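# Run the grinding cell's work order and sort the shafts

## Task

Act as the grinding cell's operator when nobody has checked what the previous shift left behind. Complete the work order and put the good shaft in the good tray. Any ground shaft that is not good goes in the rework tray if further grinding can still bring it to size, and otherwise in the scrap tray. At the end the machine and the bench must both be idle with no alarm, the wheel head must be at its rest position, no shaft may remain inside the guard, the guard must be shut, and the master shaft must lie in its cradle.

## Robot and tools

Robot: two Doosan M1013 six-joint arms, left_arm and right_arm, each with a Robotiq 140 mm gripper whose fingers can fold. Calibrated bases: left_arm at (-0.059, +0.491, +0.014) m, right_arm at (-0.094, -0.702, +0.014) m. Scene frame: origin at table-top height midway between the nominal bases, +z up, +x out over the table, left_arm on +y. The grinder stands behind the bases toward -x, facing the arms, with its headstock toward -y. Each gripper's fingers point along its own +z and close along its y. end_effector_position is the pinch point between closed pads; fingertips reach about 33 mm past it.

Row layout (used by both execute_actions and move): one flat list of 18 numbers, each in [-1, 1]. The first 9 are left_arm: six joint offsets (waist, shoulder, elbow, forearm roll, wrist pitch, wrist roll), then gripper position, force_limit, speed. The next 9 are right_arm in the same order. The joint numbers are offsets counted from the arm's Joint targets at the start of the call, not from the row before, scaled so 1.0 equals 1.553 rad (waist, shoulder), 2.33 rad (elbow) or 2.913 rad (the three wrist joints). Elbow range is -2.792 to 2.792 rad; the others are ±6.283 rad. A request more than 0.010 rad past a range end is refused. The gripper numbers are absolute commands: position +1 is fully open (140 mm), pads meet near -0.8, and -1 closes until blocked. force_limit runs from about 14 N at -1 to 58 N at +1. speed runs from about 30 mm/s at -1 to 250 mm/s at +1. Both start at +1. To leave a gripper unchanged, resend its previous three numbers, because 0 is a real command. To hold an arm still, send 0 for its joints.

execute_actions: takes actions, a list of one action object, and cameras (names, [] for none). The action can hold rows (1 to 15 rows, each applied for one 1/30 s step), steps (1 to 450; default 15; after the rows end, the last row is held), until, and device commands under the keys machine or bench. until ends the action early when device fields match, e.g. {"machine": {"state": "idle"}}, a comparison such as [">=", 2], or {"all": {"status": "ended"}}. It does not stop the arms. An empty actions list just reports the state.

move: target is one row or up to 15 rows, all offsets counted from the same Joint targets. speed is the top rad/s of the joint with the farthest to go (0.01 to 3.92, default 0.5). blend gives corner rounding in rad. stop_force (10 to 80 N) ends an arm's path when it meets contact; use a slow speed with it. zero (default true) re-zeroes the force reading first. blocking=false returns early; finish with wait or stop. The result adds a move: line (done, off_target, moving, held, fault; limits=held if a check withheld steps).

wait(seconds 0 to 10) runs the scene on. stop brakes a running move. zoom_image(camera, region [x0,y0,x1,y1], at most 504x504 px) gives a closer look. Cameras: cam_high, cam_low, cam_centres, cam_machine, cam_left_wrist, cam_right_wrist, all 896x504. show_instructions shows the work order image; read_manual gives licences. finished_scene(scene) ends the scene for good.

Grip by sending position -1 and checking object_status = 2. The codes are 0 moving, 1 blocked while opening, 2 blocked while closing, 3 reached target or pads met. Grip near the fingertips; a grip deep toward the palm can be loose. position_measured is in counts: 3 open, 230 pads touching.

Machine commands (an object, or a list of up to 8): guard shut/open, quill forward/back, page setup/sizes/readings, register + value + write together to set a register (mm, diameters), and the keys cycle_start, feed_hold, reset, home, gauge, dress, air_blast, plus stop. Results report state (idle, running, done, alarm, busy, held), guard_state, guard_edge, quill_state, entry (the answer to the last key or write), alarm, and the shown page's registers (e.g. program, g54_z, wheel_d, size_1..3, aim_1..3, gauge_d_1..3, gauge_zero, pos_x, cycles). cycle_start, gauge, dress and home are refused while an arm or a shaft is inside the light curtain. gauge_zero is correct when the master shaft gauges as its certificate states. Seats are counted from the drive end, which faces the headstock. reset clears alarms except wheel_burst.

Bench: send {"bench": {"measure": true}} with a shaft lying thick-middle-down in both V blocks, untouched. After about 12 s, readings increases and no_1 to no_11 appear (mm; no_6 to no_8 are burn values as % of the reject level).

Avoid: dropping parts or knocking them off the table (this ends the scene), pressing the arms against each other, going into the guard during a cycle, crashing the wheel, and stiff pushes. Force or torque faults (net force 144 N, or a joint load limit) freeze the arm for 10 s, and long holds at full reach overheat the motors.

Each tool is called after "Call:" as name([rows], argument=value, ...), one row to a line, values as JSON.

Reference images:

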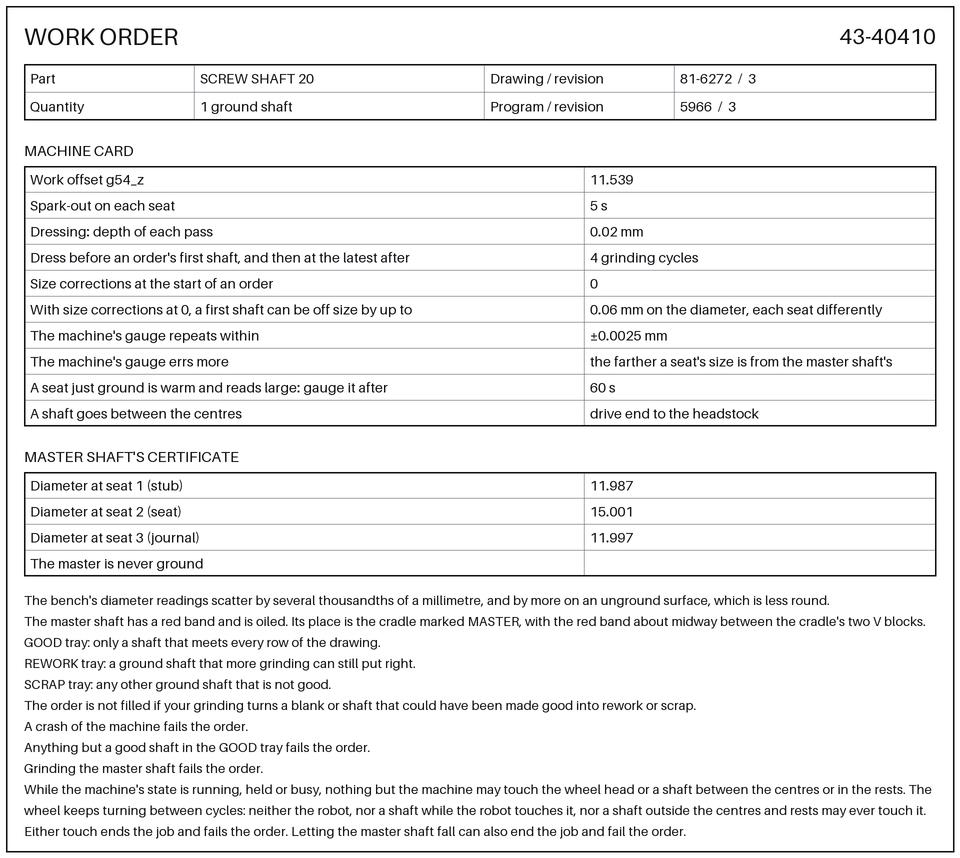

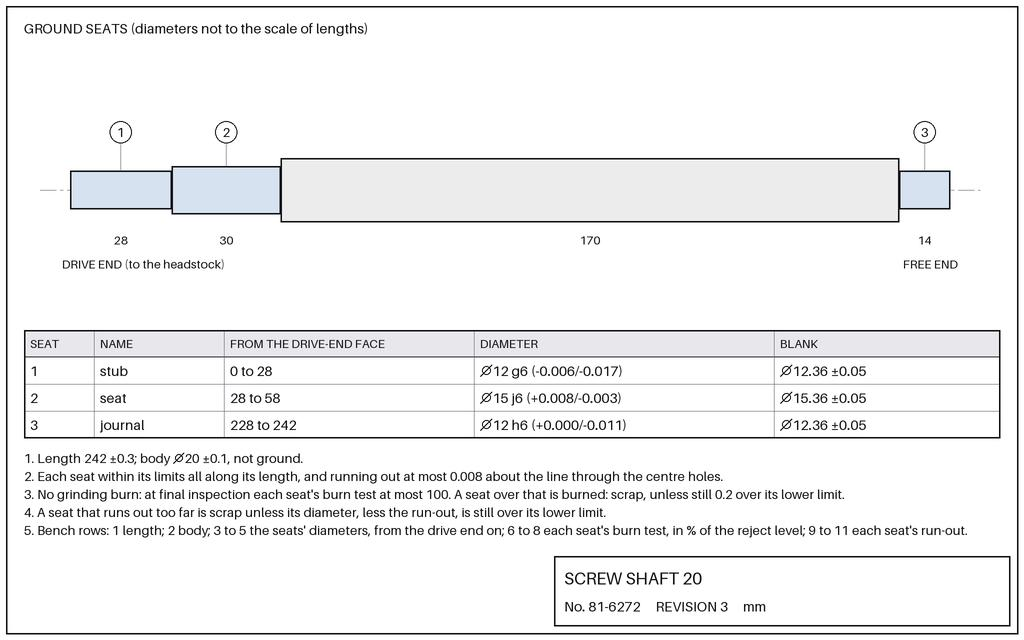

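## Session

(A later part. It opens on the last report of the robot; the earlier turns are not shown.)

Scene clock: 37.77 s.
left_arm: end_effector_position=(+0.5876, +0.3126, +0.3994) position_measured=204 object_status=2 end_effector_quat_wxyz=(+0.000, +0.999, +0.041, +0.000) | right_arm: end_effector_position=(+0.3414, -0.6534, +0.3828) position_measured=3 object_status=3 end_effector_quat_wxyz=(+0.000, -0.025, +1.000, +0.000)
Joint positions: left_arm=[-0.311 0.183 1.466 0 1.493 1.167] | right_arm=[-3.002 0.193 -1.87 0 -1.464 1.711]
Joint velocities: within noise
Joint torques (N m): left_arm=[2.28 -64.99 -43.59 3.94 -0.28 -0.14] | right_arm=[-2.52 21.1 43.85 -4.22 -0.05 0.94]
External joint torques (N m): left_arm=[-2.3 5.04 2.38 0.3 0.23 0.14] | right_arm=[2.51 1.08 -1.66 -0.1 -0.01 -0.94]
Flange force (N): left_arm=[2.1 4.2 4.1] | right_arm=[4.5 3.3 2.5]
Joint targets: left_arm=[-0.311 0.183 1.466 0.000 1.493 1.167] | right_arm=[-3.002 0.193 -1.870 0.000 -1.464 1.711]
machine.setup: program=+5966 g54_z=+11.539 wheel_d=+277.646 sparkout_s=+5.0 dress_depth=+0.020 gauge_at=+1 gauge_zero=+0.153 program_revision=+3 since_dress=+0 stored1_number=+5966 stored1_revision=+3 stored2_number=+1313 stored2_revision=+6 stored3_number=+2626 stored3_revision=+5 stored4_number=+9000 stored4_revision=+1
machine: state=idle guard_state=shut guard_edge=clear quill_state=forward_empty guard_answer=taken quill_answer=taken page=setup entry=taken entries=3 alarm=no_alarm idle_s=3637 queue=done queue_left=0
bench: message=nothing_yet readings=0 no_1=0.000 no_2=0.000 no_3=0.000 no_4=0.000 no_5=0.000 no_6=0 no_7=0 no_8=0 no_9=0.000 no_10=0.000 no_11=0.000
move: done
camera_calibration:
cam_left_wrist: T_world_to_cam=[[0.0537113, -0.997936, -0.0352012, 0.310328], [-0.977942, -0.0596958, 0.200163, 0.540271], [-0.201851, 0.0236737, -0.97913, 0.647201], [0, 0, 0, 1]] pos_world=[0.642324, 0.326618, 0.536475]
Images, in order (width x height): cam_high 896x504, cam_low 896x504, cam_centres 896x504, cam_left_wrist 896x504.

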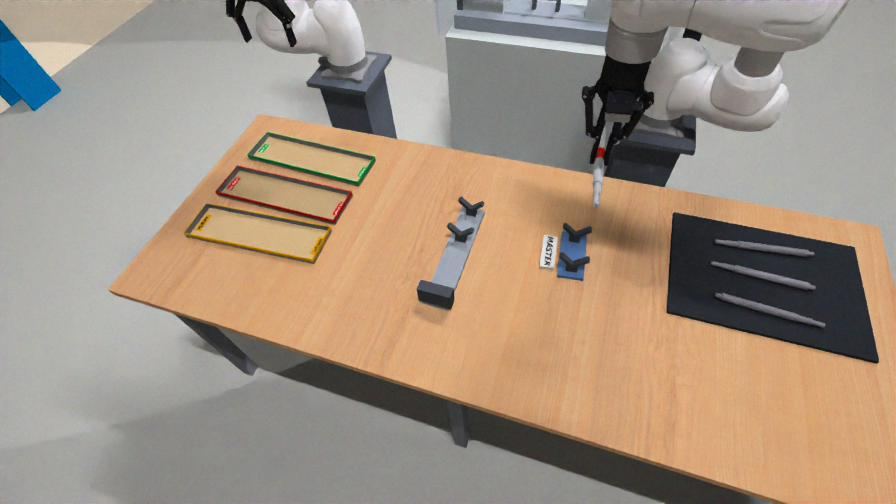

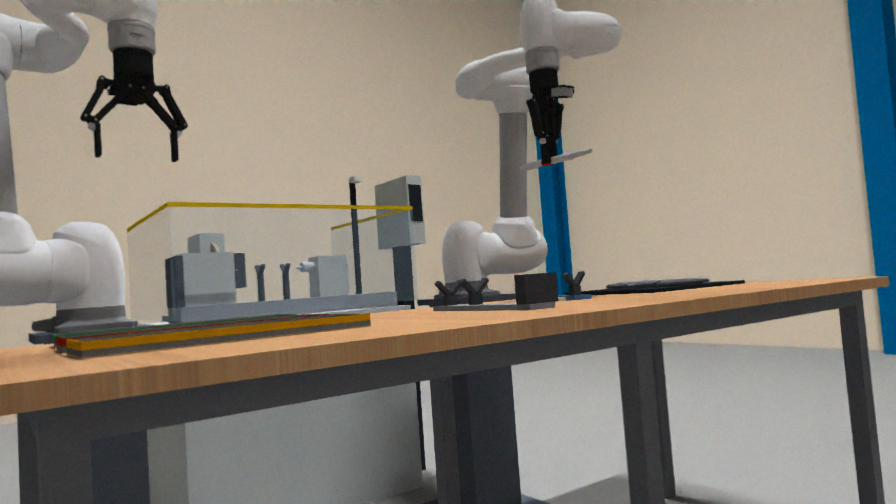

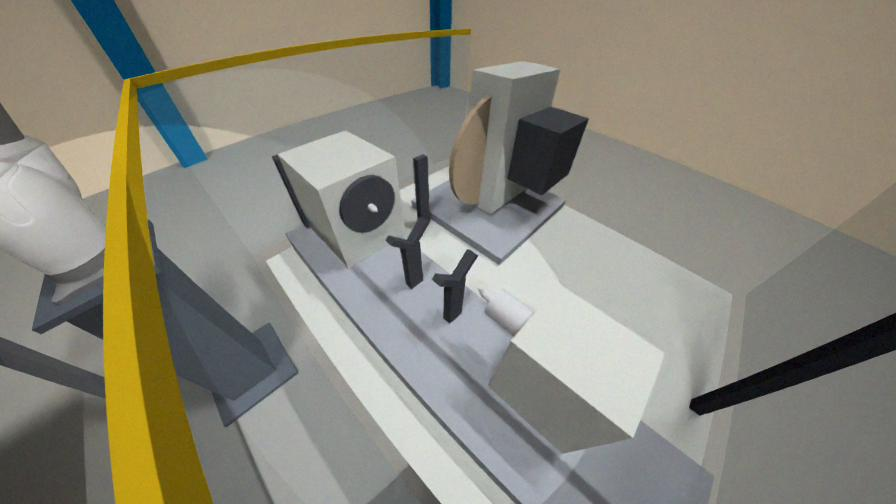

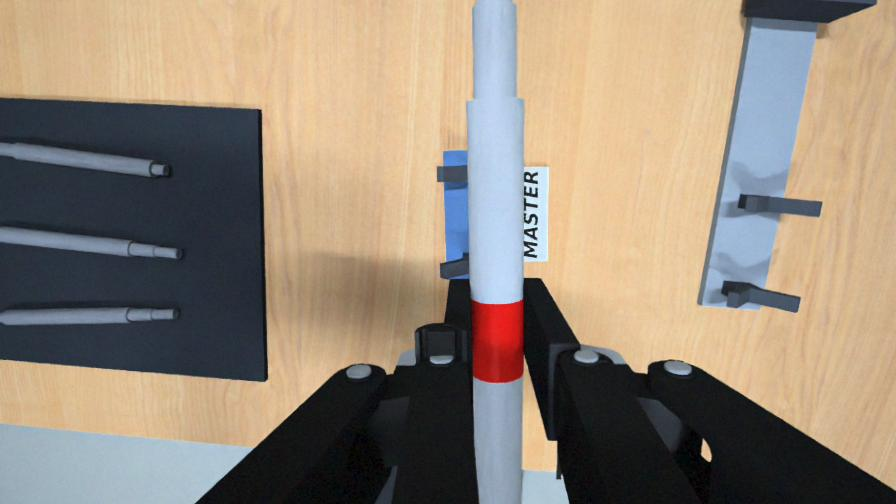

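Call:
execute_actions([
  {"machine":[{"guard":"open"},{"quill":"back"}],"steps":10},
], cameras=[])

Call:
move(target=[-0.7334,0.0492,-0.0807,0,0.0383,-0.0855,-1,1,-1,0,0,0,0,0,0,1,1,1], speed=0.6, cameras=["cam_centres","cam_machine"])

Scene clock: 39.67 s.
left_arm: end_effector_position=(+0.5876, +0.3126, +0.3995) position_measured=204 object_status=2 end_effector_quat_wxyz=(+0.000, +0.999, +0.041, +0.000) | right_arm: end_effector_position=(+0.3414, -0.6534, +0.3828) position_measured=3 object_status=3 end_effector_quat_wxyz=(+0.000, -0.025, +1.000, +0.000)
Joint positions: left_arm=[-0.311 0.183 1.466 0 1.493 1.167] | right_arm=[-3.002 0.193 -1.87 0 -1.464 1.711]
Joint velocities: within noise
Joint torques (N m): left_arm=[2.07 -64.98 -43.79 3.97 -0.19 -0.14] | right_arm=[-2.64 21.56 44.41 -4.28 -0.06 0.88]
External joint torques (N m): left_arm=[-2.18 5.03 2.43 0.28 0.14 0.14] | right_arm=[2.69 0.13 -2.38 -0.03 0 -0.88]
Flange force (N): left_arm=[2.0 4.0 4.4] | right_arm=[3.9 3.9 3.9]
Joint targets: left_arm=[-0.311 0.183 1.466 0.000 1.493 1.167] | right_arm=[-3.002 0.193 -1.870 0.000 -1.464 1.711]
Tool commands: left_gripper/position=-1.0 left_gripper/force_limit=+1.0 left_gripper/speed=-1.0 right_gripper/position=+1.0 right_gripper/force_limit=+1.0 right_gripper/speed=+1.0
machine.setup: program=+5966 g54_z=+11.539 wheel_d=+277.646 sparkout_s=+5.0 dress_depth=+0.020 gauge_at=+1 gauge_zero=+0.153 program_revision=+3 since_dress=+0 stored1_number=+5966 stored1_revision=+3 stored2_number=+1313 stored2_revision=+6 stored3_number=+2626 stored3_revision=+5 stored4_number=+9000 stored4_revision=+1
machine: state=idle guard_state=between guard_edge=clear quill_state=forward_empty guard_answer=taken quill_answer=taken page=setup entry=taken entries=3 alarm=no_alarm idle_s=3639 queue=running queue_left=1
bench: message=nothing_yet readings=0 no_1=0.000 no_2=0.000 no_3=0.000 no_4=0.000 no_5=0.000 no_6=0 no_7=0 no_8=0 no_9=0.000 no_10=0.000 no_11=0.000
No camera images: "cameras" was empty.

Scene clock: 42.03 s.
left_arm: end_effector_position=(+0.0541, -0.2183, +0.4514) position_measured=204 object_status=2 end_effector_quat_wxyz=(+0.000, +0.920, -0.393, +0.000) | right_arm: end_effector_position=(+0.3414, -0.6534, +0.3828) position_measured=3 object_status=3 end_effector_quat_wxyz=(+0.000, -0.025, +1.000, +0.000)
Joint positions: left_arm=[-1.45 0.26 1.278 0 1.605 0.918] | right_arm=[-3.002 0.193 -1.87 0 -1.464 1.711]
Joint velocities: within noise
Joint torques (N m): left_arm=[2.65 -73.05 -43.87 3.98 -0.18 -0.13] | right_arm=[-2.32 20.92 43.99 -4.17 0.05 0.91]
External joint torques (N m): left_arm=[-2.56 5.32 2.41 0.3 0.13 0.13] | right_arm=[2.36 1.02 -1.78 -0.17 -0.1 -0.91]
Flange force (N): left_arm=[1.1 4.9 4.0] | right_arm=[4.6 3.0 2.6]
Joint targets: left_arm=[-1.450 0.260 1.278 0.000 1.605 0.918] | right_arm=[-3.002 0.193 -1.870 0.000 -1.464 1.711]
machine.setup: program=+5966 g54_z=+11.539 wheel_d=+277.646 sparkout_s=+5.0 dress_depth=+0.020 gauge_at=+1 gauge_zero=+0.153 program_revision=+3 since_dress=+0 stored1_number=+5966 stored1_revision=+3 stored2_number=+1313 stored2_revision=+6 stored3_number=+2626 stored3_revision=+5 stored4_number=+9000 stored4_revision=+1
machine: state=idle guard_state=open guard_edge=clear quill_state=between guard_answer=taken quill_answer=taken page=setup entry=taken entries=3 alarm=no_alarm idle_s=3642 queue=running queue_left=0
bench: message=nothing_yet readings=0 no_1=0.000 no_2=0.000 no_3=0.000 no_4=0.000 no_5=0.000 no_6=0 no_7=0 no_8=0 no_9=0.000 no_10=0.000 no_11=0.000
move: done
Images, in order (width x height): cam_centres 896x504, cam_machine 896x504.

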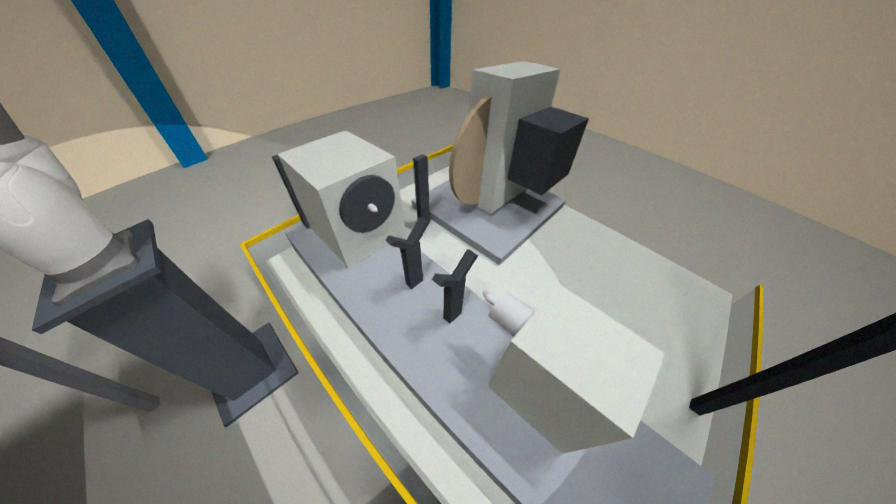

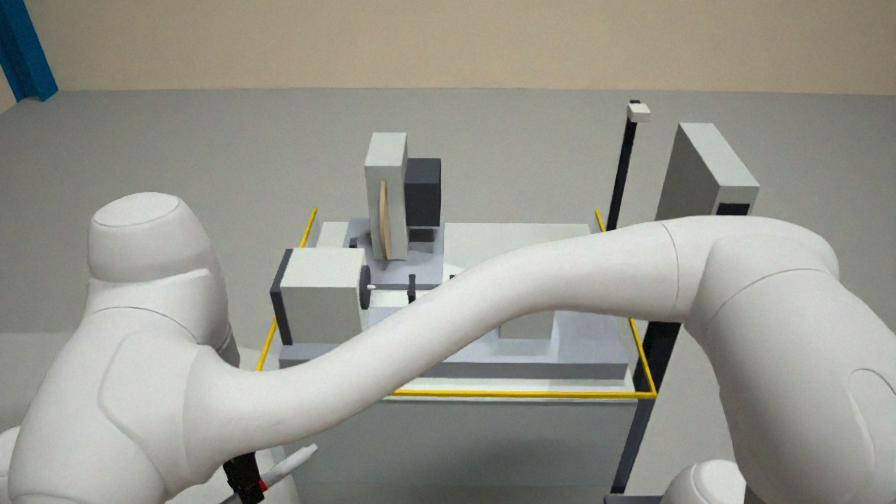

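Call:
move(target=[-0.652,0.0493,-0.0806,0,0.0382,-0.0854,-1,1,-1,0,0,0,0,0,0,1,1,1], speed=0.5, cameras=["cam_centres","cam_machine","cam_left_wrist"])

Scene clock: 44.80 s.
left_arm: end_effector_position=(-0.6326, -0.0053, +0.4994) position_measured=204 object_status=2 end_effector_quat_wxyz=(+0.000, +0.707, -0.707, +0.000) | right_arm: end_effector_position=(+0.3414, -0.6534, +0.3828) position_measured=3 object_status=3 end_effector_quat_wxyz=(+0.000, -0.025, +1.000, +0.000)
Joint positions: left_arm=[-2.463 0.336 1.09 0 1.716 0.669] | right_arm=[-3.002 0.193 -1.87 0 -1.464 1.711]
Joint velocities: within noise
Joint torques (N m): left_arm=[3.82 -80.34 -43.37 3.96 -0.16 -0.19] | right_arm=[-2.46 21.32 43.98 -4.23 -0.01 0.97]
External joint torques (N m): left_arm=[-3.73 6.05 2.53 0.27 0.12 0.19] | right_arm=[2.43 1.02 -1.66 -0.11 -0.05 -0.97]
Flange force (N): left_arm=[-0.6 6.5 3.7] | right_arm=[4.4 3.1 2.5]
Joint targets: left_arm=[-2.463 0.336 1.090 0.000 1.716 0.669] | right_arm=[-3.002 0.193 -1.870 0.000 -1.464 1.711]
machine.setup: program=+5966 g54_z=+11.539 wheel_d=+277.646 sparkout_s=+5.0 dress_depth=+0.020 gauge_at=+1 gauge_zero=+0.153 program_revision=+3 since_dress=+0 stored1_number=+5966 stored1_revision=+3 stored2_number=+1313 stored2_revision=+6 stored3_number=+2626 stored3_revision=+5 stored4_number=+9000 stored4_revision=+1
machine: state=idle guard_state=open guard_edge=clear quill_state=back guard_answer=taken quill_answer=taken page=setup entry=taken entries=3 alarm=no_alarm idle_s=3644 queue=done queue_left=0
bench: message=nothing_yet readings=0 no_1=0.000 no_2=0.000 no_3=0.000 no_4=0.000 no_5=0.000 no_6=0 no_7=0 no_8=0 no_9=0.000 no_10=0.000 no_11=0.000
move: done
camera_calibration:
cam_left_wrist: T_world_to_cam=[[-0.998934, 0.0297358, -0.0352954, -0.598207], [0.0220915, 0.979544, 0.200014, -0.0537717], [0.040521, 0.199021, -0.979157, 0.660603], [0, 0, 0, 1]] pos_world=[-0.62315, -0.0610142, 0.636475]
Images, in order (width x height): cam_centres 896x504, cam_machine 896x504, cam_left_wrist 896x504.

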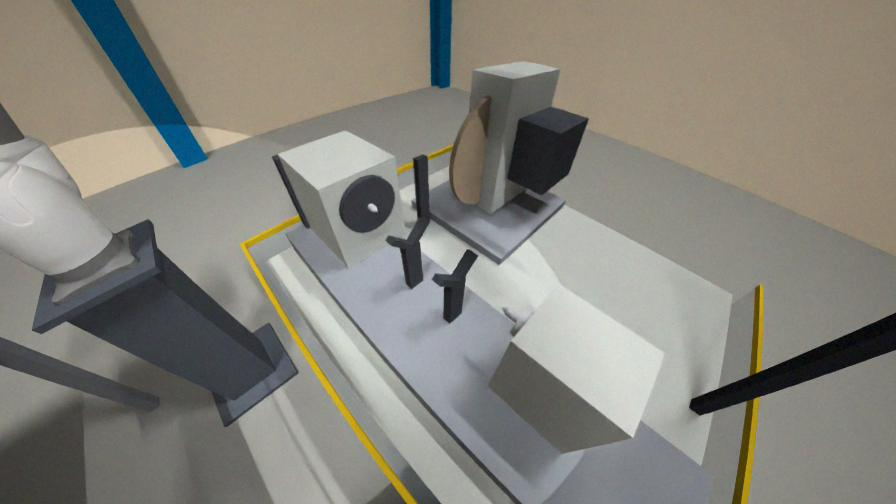

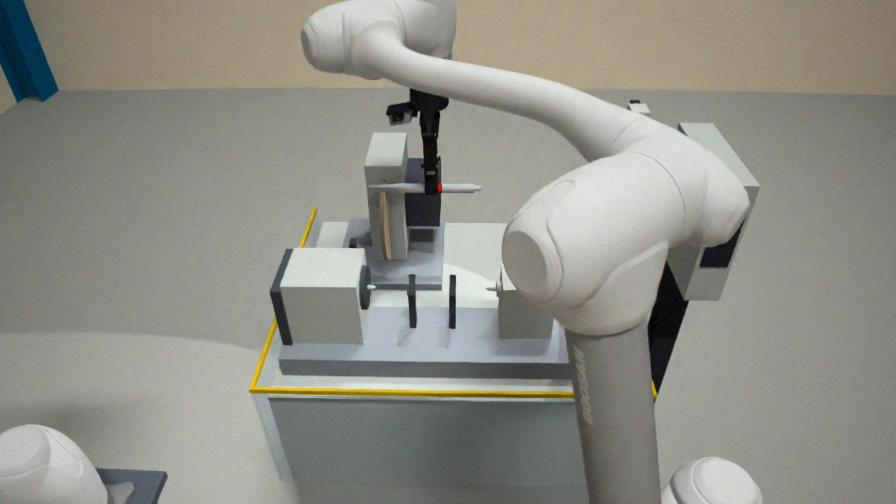

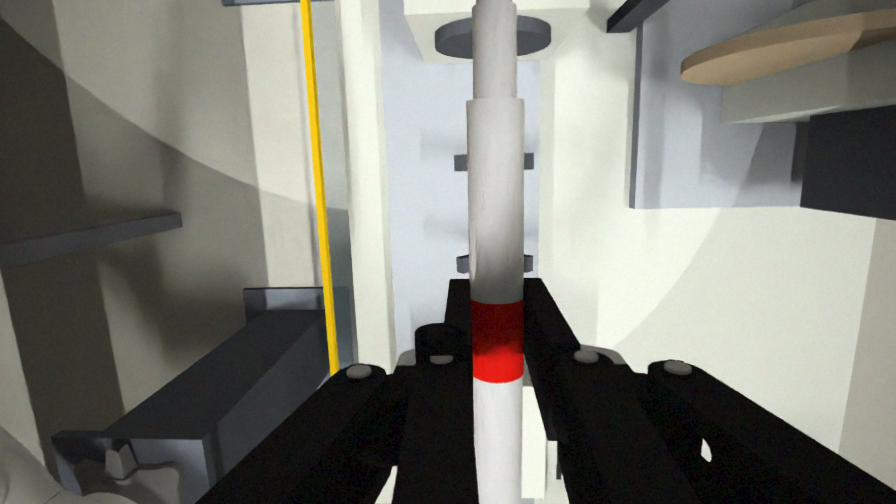

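Call:
move(target=[-0.0002,0.0136,0.1264,0,-0.1083,-0.0001,-1,1,-1,0,0,0,0,0,0,1,1,1], speed=0.2, cameras=["cam_centres","cam_machine","cam_left_wrist"])

Call:
zoom_image(camera="cam_machine", region=[340, 200, 520, 340])

Call:
zoom_image(camera="cam_centres", region=[300, 120, 580, 360])

Scene clock: 48.13 s.
left_arm: end_effector_position=(-0.6406, -0.0112, +0.3192) position_measured=204 object_status=2 end_effector_quat_wxyz=(+0.000, +0.707, -0.707, +0.000) | right_arm: end_effector_position=(+0.3414, -0.6534, +0.3828) position_measured=3 object_status=3 end_effector_quat_wxyz=(+0.000, -0.025, +1.000, +0.000)
Joint positions: left_arm=[-2.464 0.358 1.384 0 1.4 0.669] | right_arm=[-3.002 0.193 -1.87 0 -1.464 1.711]
Joint velocities: within noise
Joint torques (N m): left_arm=[2.31 -82.34 -42.65 3.95 -0.09 -0.14] | right_arm=[-2.24 21.39 44.02 -4.27 0.06 0.84]
External joint torques (N m): left_arm=[-2.32 5.69 1.78 0.28 0.05 0.14] | right_arm=[2.17 1.28 -1.52 -0.09 -0.11 -0.84]
Flange force (N): left_arm=[1.2 5.7 4.0] | right_arm=[4.6 2.8 2.1]
Joint targets: left_arm=[-2.464 0.358 1.384 0.000 1.400 0.669] | right_arm=[-3.002 0.193 -1.870 0.000 -1.464 1.711]
machine.setup: program=+5966 g54_z=+11.539 wheel_d=+277.646 sparkout_s=+5.0 dress_depth=+0.020 gauge_at=+1 gauge_zero=+0.153 program_revision=+3 since_dress=+0 stored1_number=+5966 stored1_revision=+3 stored2_number=+1313 stored2_revision=+6 stored3_number=+2626 stored3_revision=+5 stored4_number=+9000 stored4_revision=+1
machine: state=idle guard_state=open guard_edge=clear quill_state=back guard_answer=taken quill_answer=taken page=setup entry=taken entries=3 alarm=no_alarm idle_s=3648 queue=done queue_left=0
bench: message=nothing_yet readings=0 no_1=0.000 no_2=0.000 no_3=0.000 no_4=0.000 no_5=0.000 no_6=0 no_7=0 no_8=0 no_9=0.000 no_10=0.000 no_11=0.000
move: done
camera_calibration:
cam_left_wrist: T_world_to_cam=[[-0.998928, 0.0298603, -0.0353694, -0.612433], [0.0221945, 0.979521, 0.200117, -0.0117744], [0.0406206, 0.199118, -0.979133, 0.485818], [0, 0, 0, 1]] pos_world=[-0.63125, -0.0669142, 0.456375]
Images, in order (width x height): cam_centres 896x504, cam_machine 896x504, cam_left_wrist 896x504.

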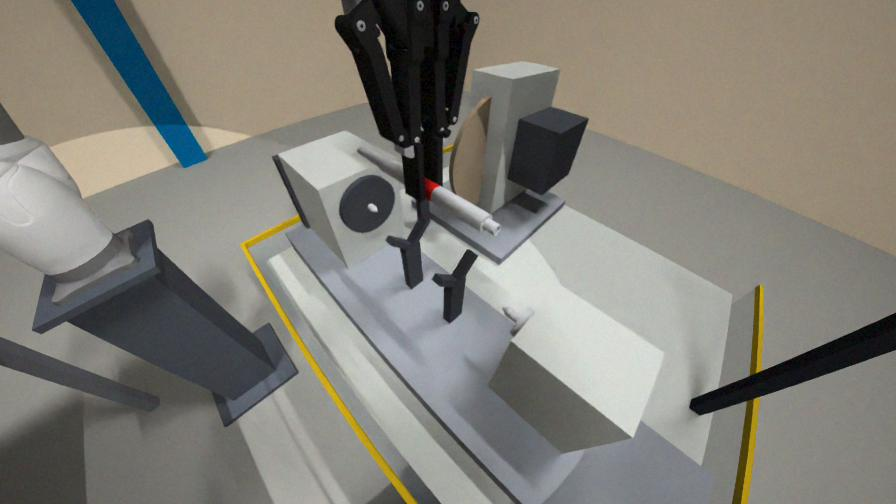

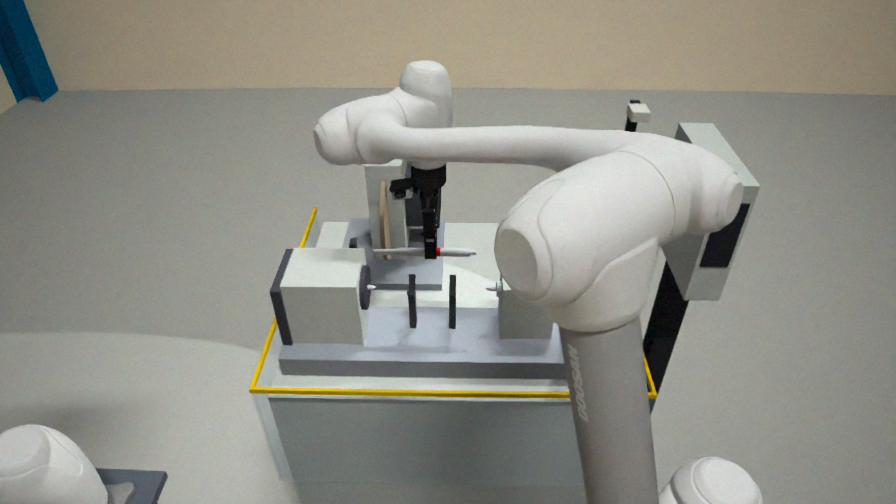

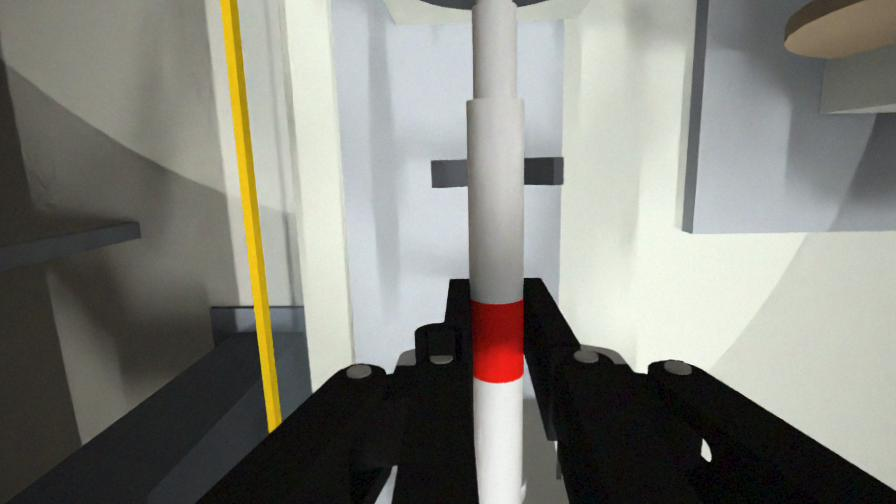

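Scaled by 2.800 from the camera's 896x504 image, which has a finer 1280x720 frame.

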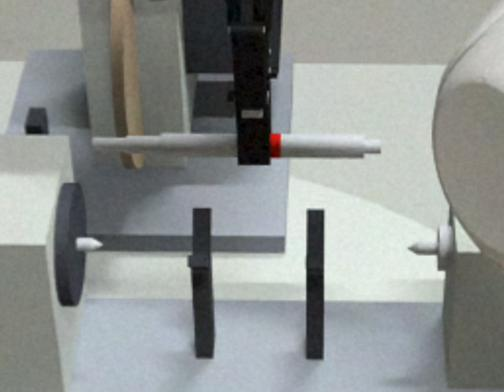

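Scaled by 1.800 from the camera's 896x504 image, which has a finer 1280x720 frame.

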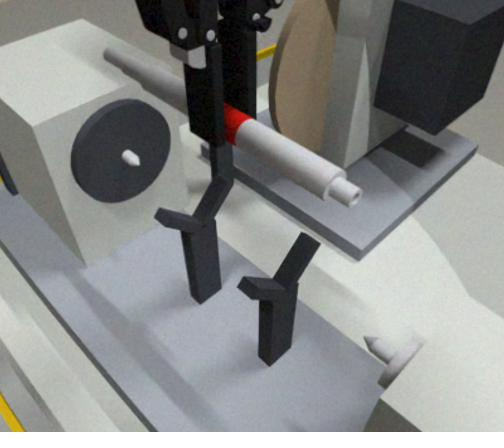

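Call:
move(target=[-0.0073,0.0247,0.0543,0,-0.0566,-0.0039,-1,1,-1,0,0,0,0,0,0,1,1,1], speed=0.1, cameras=["cam_centres","cam_machine","cam_left_wrist"])

Call:
zoom_image(camera="cam_machine", region=[340, 200, 520, 340])

Call:
zoom_image(camera="cam_centres", region=[300, 120, 580, 360])

Scene clock: 51.73 s.
left_arm: end_effector_position=(-0.6455, -0.0039, +0.2213) position_measured=204 object_status=2 end_effector_quat_wxyz=(+0.000, +0.707, -0.707, +0.000) | right_arm: end_effector_position=(+0.3414, -0.6534, +0.3828) position_measured=3 object_status=3 end_effector_quat_wxyz=(+0.000, -0.025, +1.000, +0.000)
Joint positions: left_arm=[-2.475 0.396 1.511 0 1.236 0.657] | right_arm=[-3.002 0.193 -1.87 0 -1.464 1.711]
Joint velocities: within noise
Joint torques (N m): left_arm=[2.35 -84.27 -41.72 3.8 -0.13 -0.17] | right_arm=[-1.92 20.73 43.84 -4.24 0.06 0.87]
External joint torques (N m): left_arm=[-2.42 5.79 2.63 0.25 0.09 0.17] | right_arm=[1.92 1.26 -1.69 -0.09 -0.11 -0.87]
Flange force (N): left_arm=[-0.3 4.1 5.9] | right_arm=[4.7 2.1 2.4]
Joint targets: left_arm=[-2.475 0.396 1.511 0.000 1.235 0.657] | right_arm=[-3.002 0.193 -1.870 0.000 -1.464 1.711]
machine.setup: program=+5966 g54_z=+11.539 wheel_d=+277.646 sparkout_s=+5.0 dress_depth=+0.020 gauge_at=+1 gauge_zero=+0.153 program_revision=+3 since_dress=+0 stored1_number=+5966 stored1_revision=+3 stored2_number=+1313 stored2_revision=+6 stored3_number=+2626 stored3_revision=+5 stored4_number=+9000 stored4_revision=+1
machine: state=idle guard_state=open guard_edge=clear quill_state=back guard_answer=taken quill_answer=taken page=setup entry=taken entries=3 alarm=no_alarm idle_s=3651 queue=done queue_left=0
bench: message=nothing_yet readings=0 no_1=0.000 no_2=0.000 no_3=0.000 no_4=0.000 no_5=0.000 no_6=0 no_7=0 no_8=0 no_9=0.000 no_10=0.000 no_11=0.000
move: done
camera_calibration:
cam_left_wrist: T_world_to_cam=[[-0.998924, 0.0298795, -0.0354673, -0.620967], [0.0221938, 0.97952, 0.200119, 0.000871949], [0.0407204, 0.199117, -0.979129, 0.388788], [0, 0, 0, 1]] pos_world=[-0.63615, -0.0597142, 0.358475]
Images, in order (width x height): cam_centres 896x504, cam_machine 896x504, cam_left_wrist 896x504.

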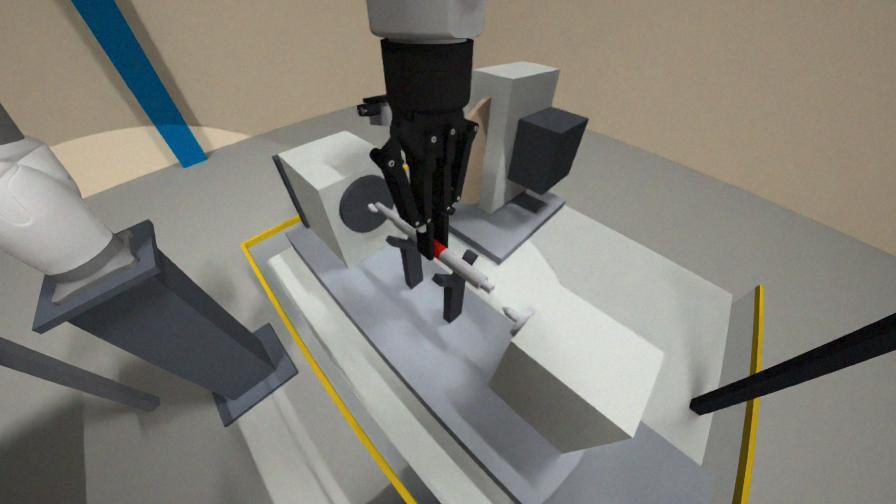

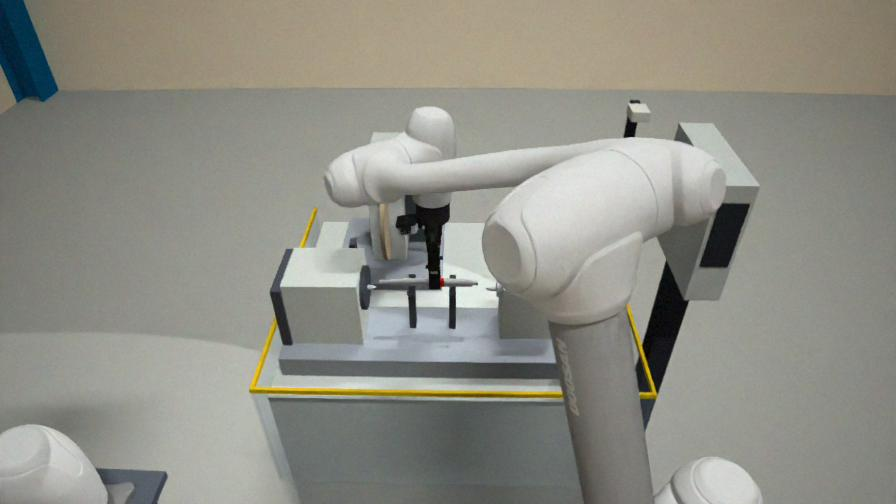

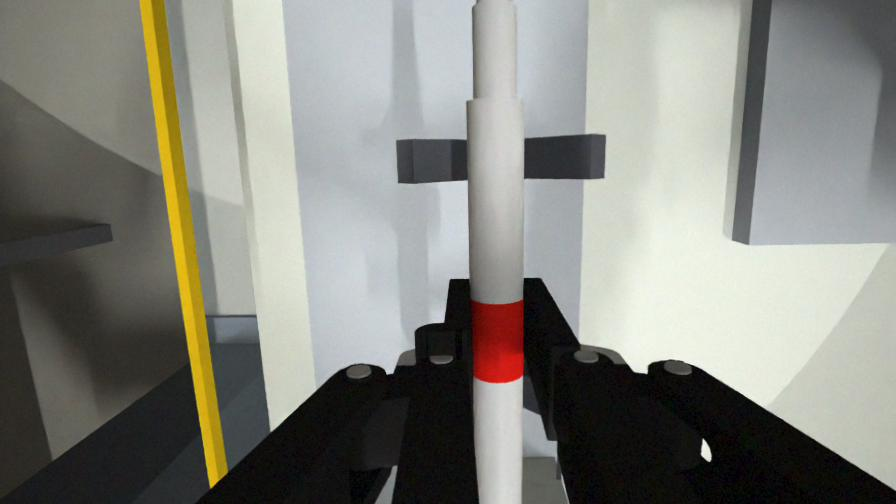

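Scaled by 2.800 from the camera's 896x504 image, which has a finer 1280x720 frame.

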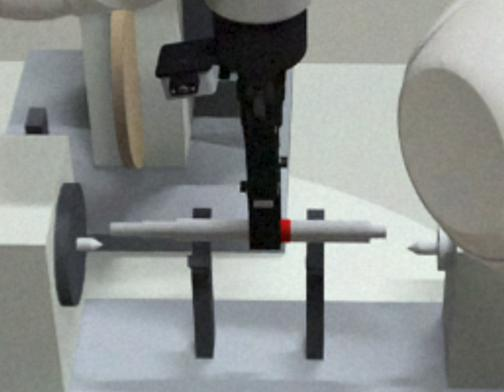

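Scaled by 1.800 from the camera's 896x504 image, which has a finer 1280x720 frame.

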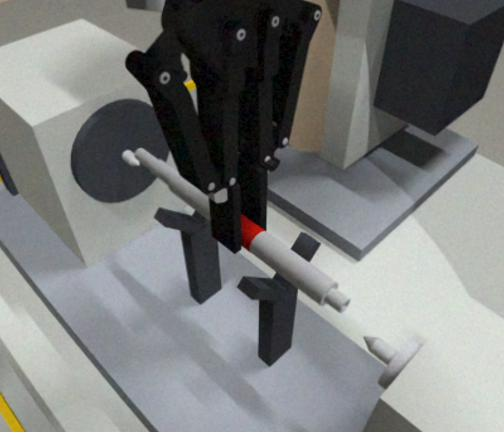

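Call:
move(target=[-0.0013,0.0108,0.0109,0,-0.0145,-0.0007,-1,1,-1,0,0,0,0,0,0,1,1,1], speed=0.012, stop_force=12, cameras=["cam_centres","cam_machine","cam_left_wrist"])

Call:
zoom_image(camera="cam_machine", region=[340, 200, 520, 340])

Call:
zoom_image(camera="cam_centres", region=[300, 120, 580, 360])

Scene clock: 55.87 s.
left_arm: end_effector_position=(-0.6474, -0.0038, +0.2004) position_measured=204 object_status=2 end_effector_quat_wxyz=(+0.000, +0.707, -0.707, +0.000) | right_arm: end_effector_position=(+0.3414, -0.6534, +0.3828) position_measured=3 object_status=3 end_effector_quat_wxyz=(+0.000, -0.025, +1.000, +0.000)
Joint positions: left_arm=[-2.477 0.409 1.531 0 1.201 0.656] | right_arm=[-3.002 0.193 -1.87 0 -1.464 1.711]
Joint velocities: within noise
Joint torques (N m): left_arm=[7.35 -66.36 -24.06 5.69 2.78 -0.2] | right_arm=[-2.63 20.63 44.13 -4.26 -0.08 0.95]
External joint torques (N m): left_arm=[-7.32 -13.11 -14.67 -1.68 -2.82 0.2] | right_arm=[2.58 1.59 -1.9 -0.07 0.03 -0.95]
Flange force (N): left_arm=[-0.4 13.9 -18.6] | right_arm=[5.7 3.4 2.9]
Joint targets: left_arm=[-2.477 0.409 1.531 0.000 1.201 0.656] | right_arm=[-3.002 0.193 -1.870 0.000 -1.464 1.711]
machine.setup: program=+5966 g54_z=+11.539 wheel_d=+277.646 sparkout_s=+5.0 dress_depth=+0.020 gauge_at=+1 gauge_zero=+0.153 program_revision=+3 since_dress=+0 stored1_number=+5966 stored1_revision=+3 stored2_number=+1313 stored2_revision=+6 stored3_number=+2626 stored3_revision=+5 stored4_number=+9000 stored4_revision=+1
machine: state=idle guard_state=open guard_edge=clear quill_state=back guard_answer=taken quill_answer=taken page=setup entry=taken entries=3 alarm=no_alarm idle_s=3655 queue=done queue_left=0
bench: message=nothing_yet readings=0 no_1=0.000 no_2=0.000 no_3=0.000 no_4=0.000 no_5=0.000 no_6=0 no_7=0 no_8=0 no_9=0.000 no_10=0.000 no_11=0.000
move: contact (left_arm)
camera_calibration:
cam_left_wrist: T_world_to_cam=[[-0.99894, 0.0299671, -0.03495, -0.623691], [0.0223995, 0.979598, 0.199713, 0.00517158], [0.0402218, 0.198719, -0.979231, 0.36805], [0, 0, 0, 1]] pos_world=[-0.637949, -0.0595142, 0.337575]
Images, in order (width x height): cam_centres 896x504, cam_machine 896x504, cam_left_wrist 896x504.

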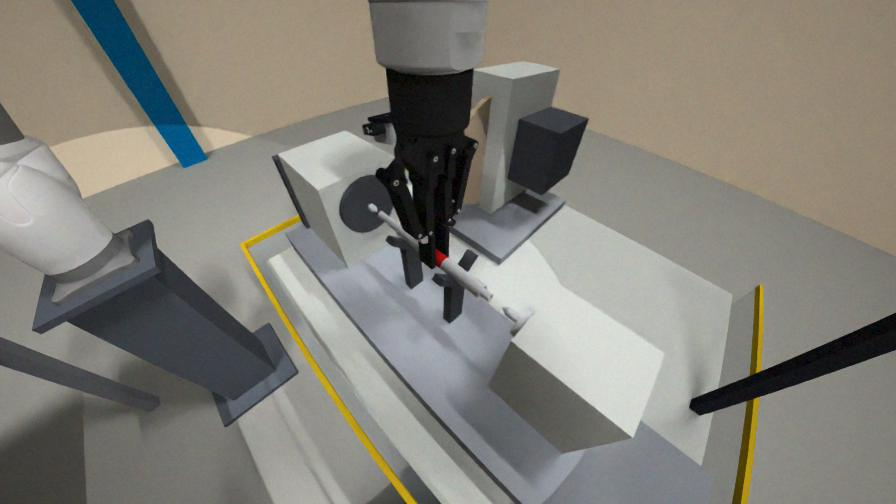

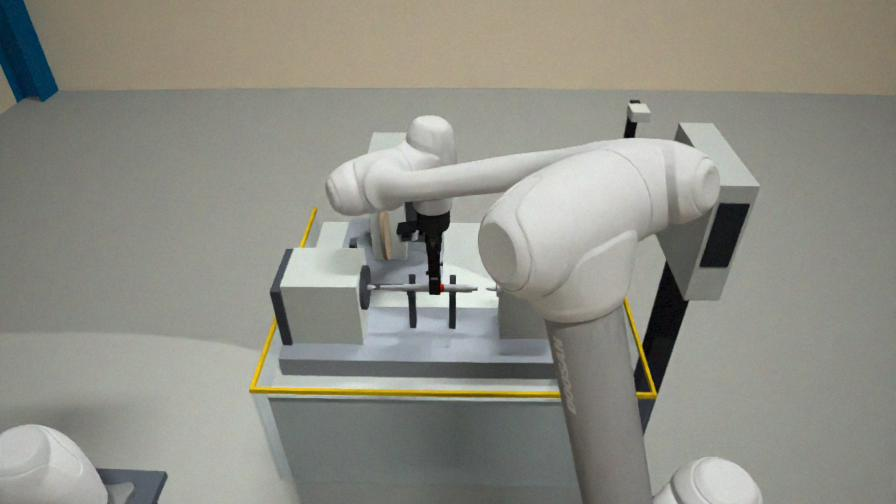

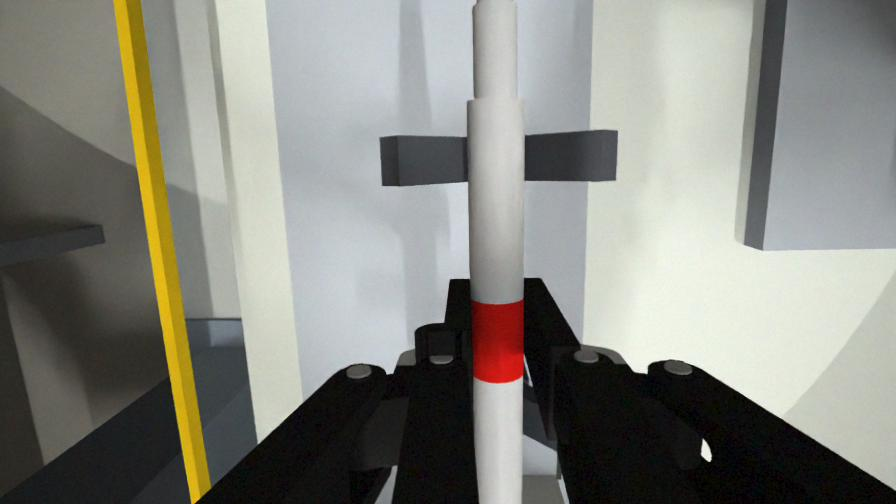

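Scaled by 2.800 from the camera's 896x504 image, which has a finer 1280x720 frame.

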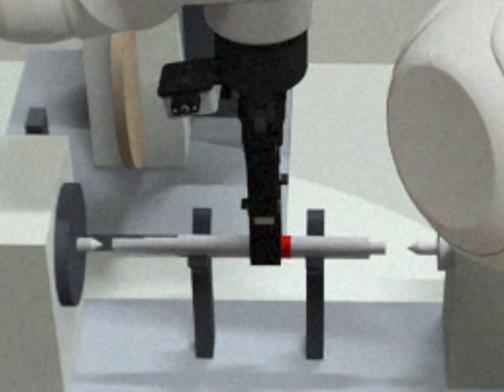

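Scaled by 1.800 from the camera's 896x504 image, which has a finer 1280x720 frame.

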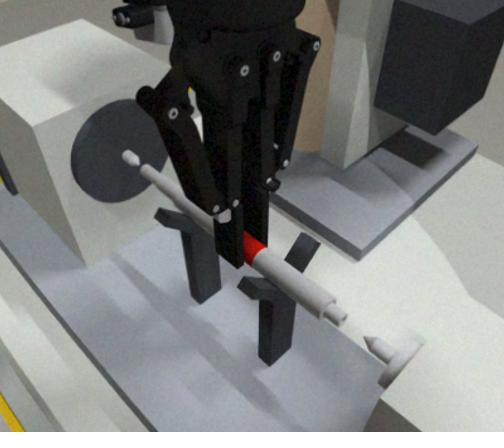

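Call:
move(target=[0,0,0,0,0,0,-0.2,1,-0.9,0,0,0,0,0,0,1,1,1], cameras=["cam_left_wrist"])

Call:
zoom_image(camera="cam_left_wrist", region=[300, 0, 700, 400])

Scene clock: 57.23 s.
left_arm: end_effector_position=(-0.6474, -0.0038, +0.2004) position_measured=154 object_status=0 end_effector_quat_wxyz=(+0.000, +0.707, -0.707, +0.000) | right_arm: end_effector_position=(+0.3414, -0.6534, +0.3828) position_measured=3 object_status=3 end_effector_quat_wxyz=(+0.000, -0.025, +1.000, +0.000)
Joint positions: left_arm=[-2.477 0.409 1.531 0 1.201 0.656] | right_arm=[-3.002 0.193 -1.87 0 -1.464 1.711]
Joint velocities: within noise
Joint torques (N m): left_arm=[2.34 -81.2 -38.4 3.75 -0.15 -0.18] | right_arm=[-2.38 21.45 44.08 -4.25 -0.04 0.88]
External joint torques (N m): left_arm=[-2.34 2.34 -0.14 0.24 0.11 0.18] | right_arm=[2.36 0.59 -2.08 -0.07 -0.02 -0.88]
Flange force (N): left_arm=[0.3 4.7 1.0] | right_arm=[4.2 3.1 3.3]
Joint targets: left_arm=[-2.477 0.409 1.531 0.000 1.201 0.656] | right_arm=[-3.002 0.193 -1.870 0.000 -1.464 1.711]
machine.setup: program=+5966 g54_z=+11.539 wheel_d=+277.646 sparkout_s=+5.0 dress_depth=+0.020 gauge_at=+1 gauge_zero=+0.153 program_revision=+3 since_dress=+0 stored1_number=+5966 stored1_revision=+3 stored2_number=+1313 stored2_revision=+6 stored3_number=+2626 stored3_revision=+5 stored4_number=+9000 stored4_revision=+1
machine: state=idle guard_state=open guard_edge=clear quill_state=back guard_answer=taken quill_answer=taken page=setup entry=taken entries=3 alarm=no_alarm idle_s=3657 queue=done queue_left=0
bench: message=nothing_yet readings=0 no_1=0.000 no_2=0.000 no_3=0.000 no_4=0.000 no_5=0.000 no_6=0 no_7=0 no_8=0 no_9=0.000 no_10=0.000 no_11=0.000
move: done
camera_calibration:
cam_left_wrist: T_world_to_cam=[[-0.998938, 0.0298912, -0.0350634, -0.623657], [0.0222986, 0.979581, 0.199808, 0.00507446], [0.0403199, 0.198813, -0.979208, 0.36811], [0, 0, 0, 1]] pos_world=[-0.63795, -0.0595142, 0.337575]
Images, in order (width x height): cam_left_wrist 896x504.

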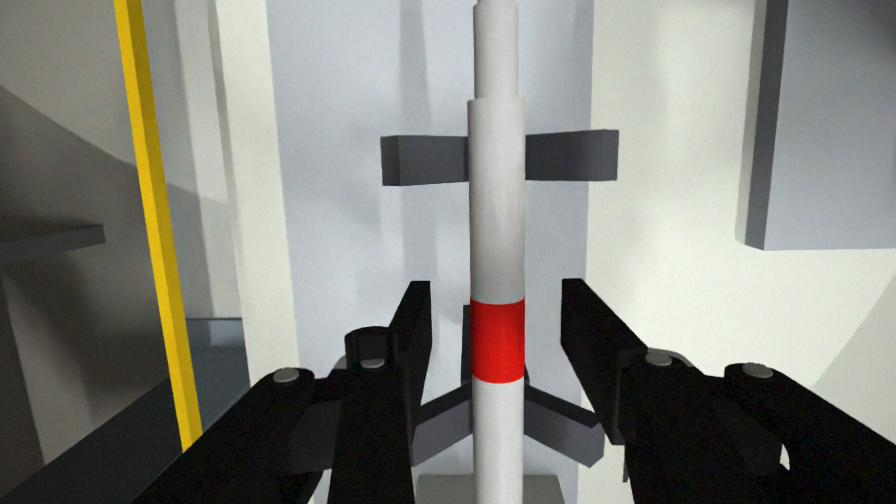

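Scaled by 1.260 from the camera's 896x504 image, which has a finer 1280x720 frame.

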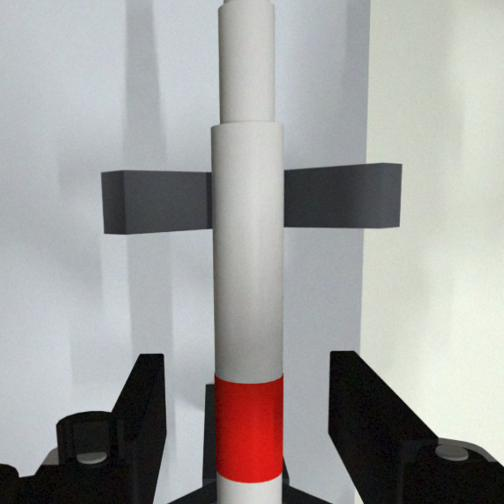

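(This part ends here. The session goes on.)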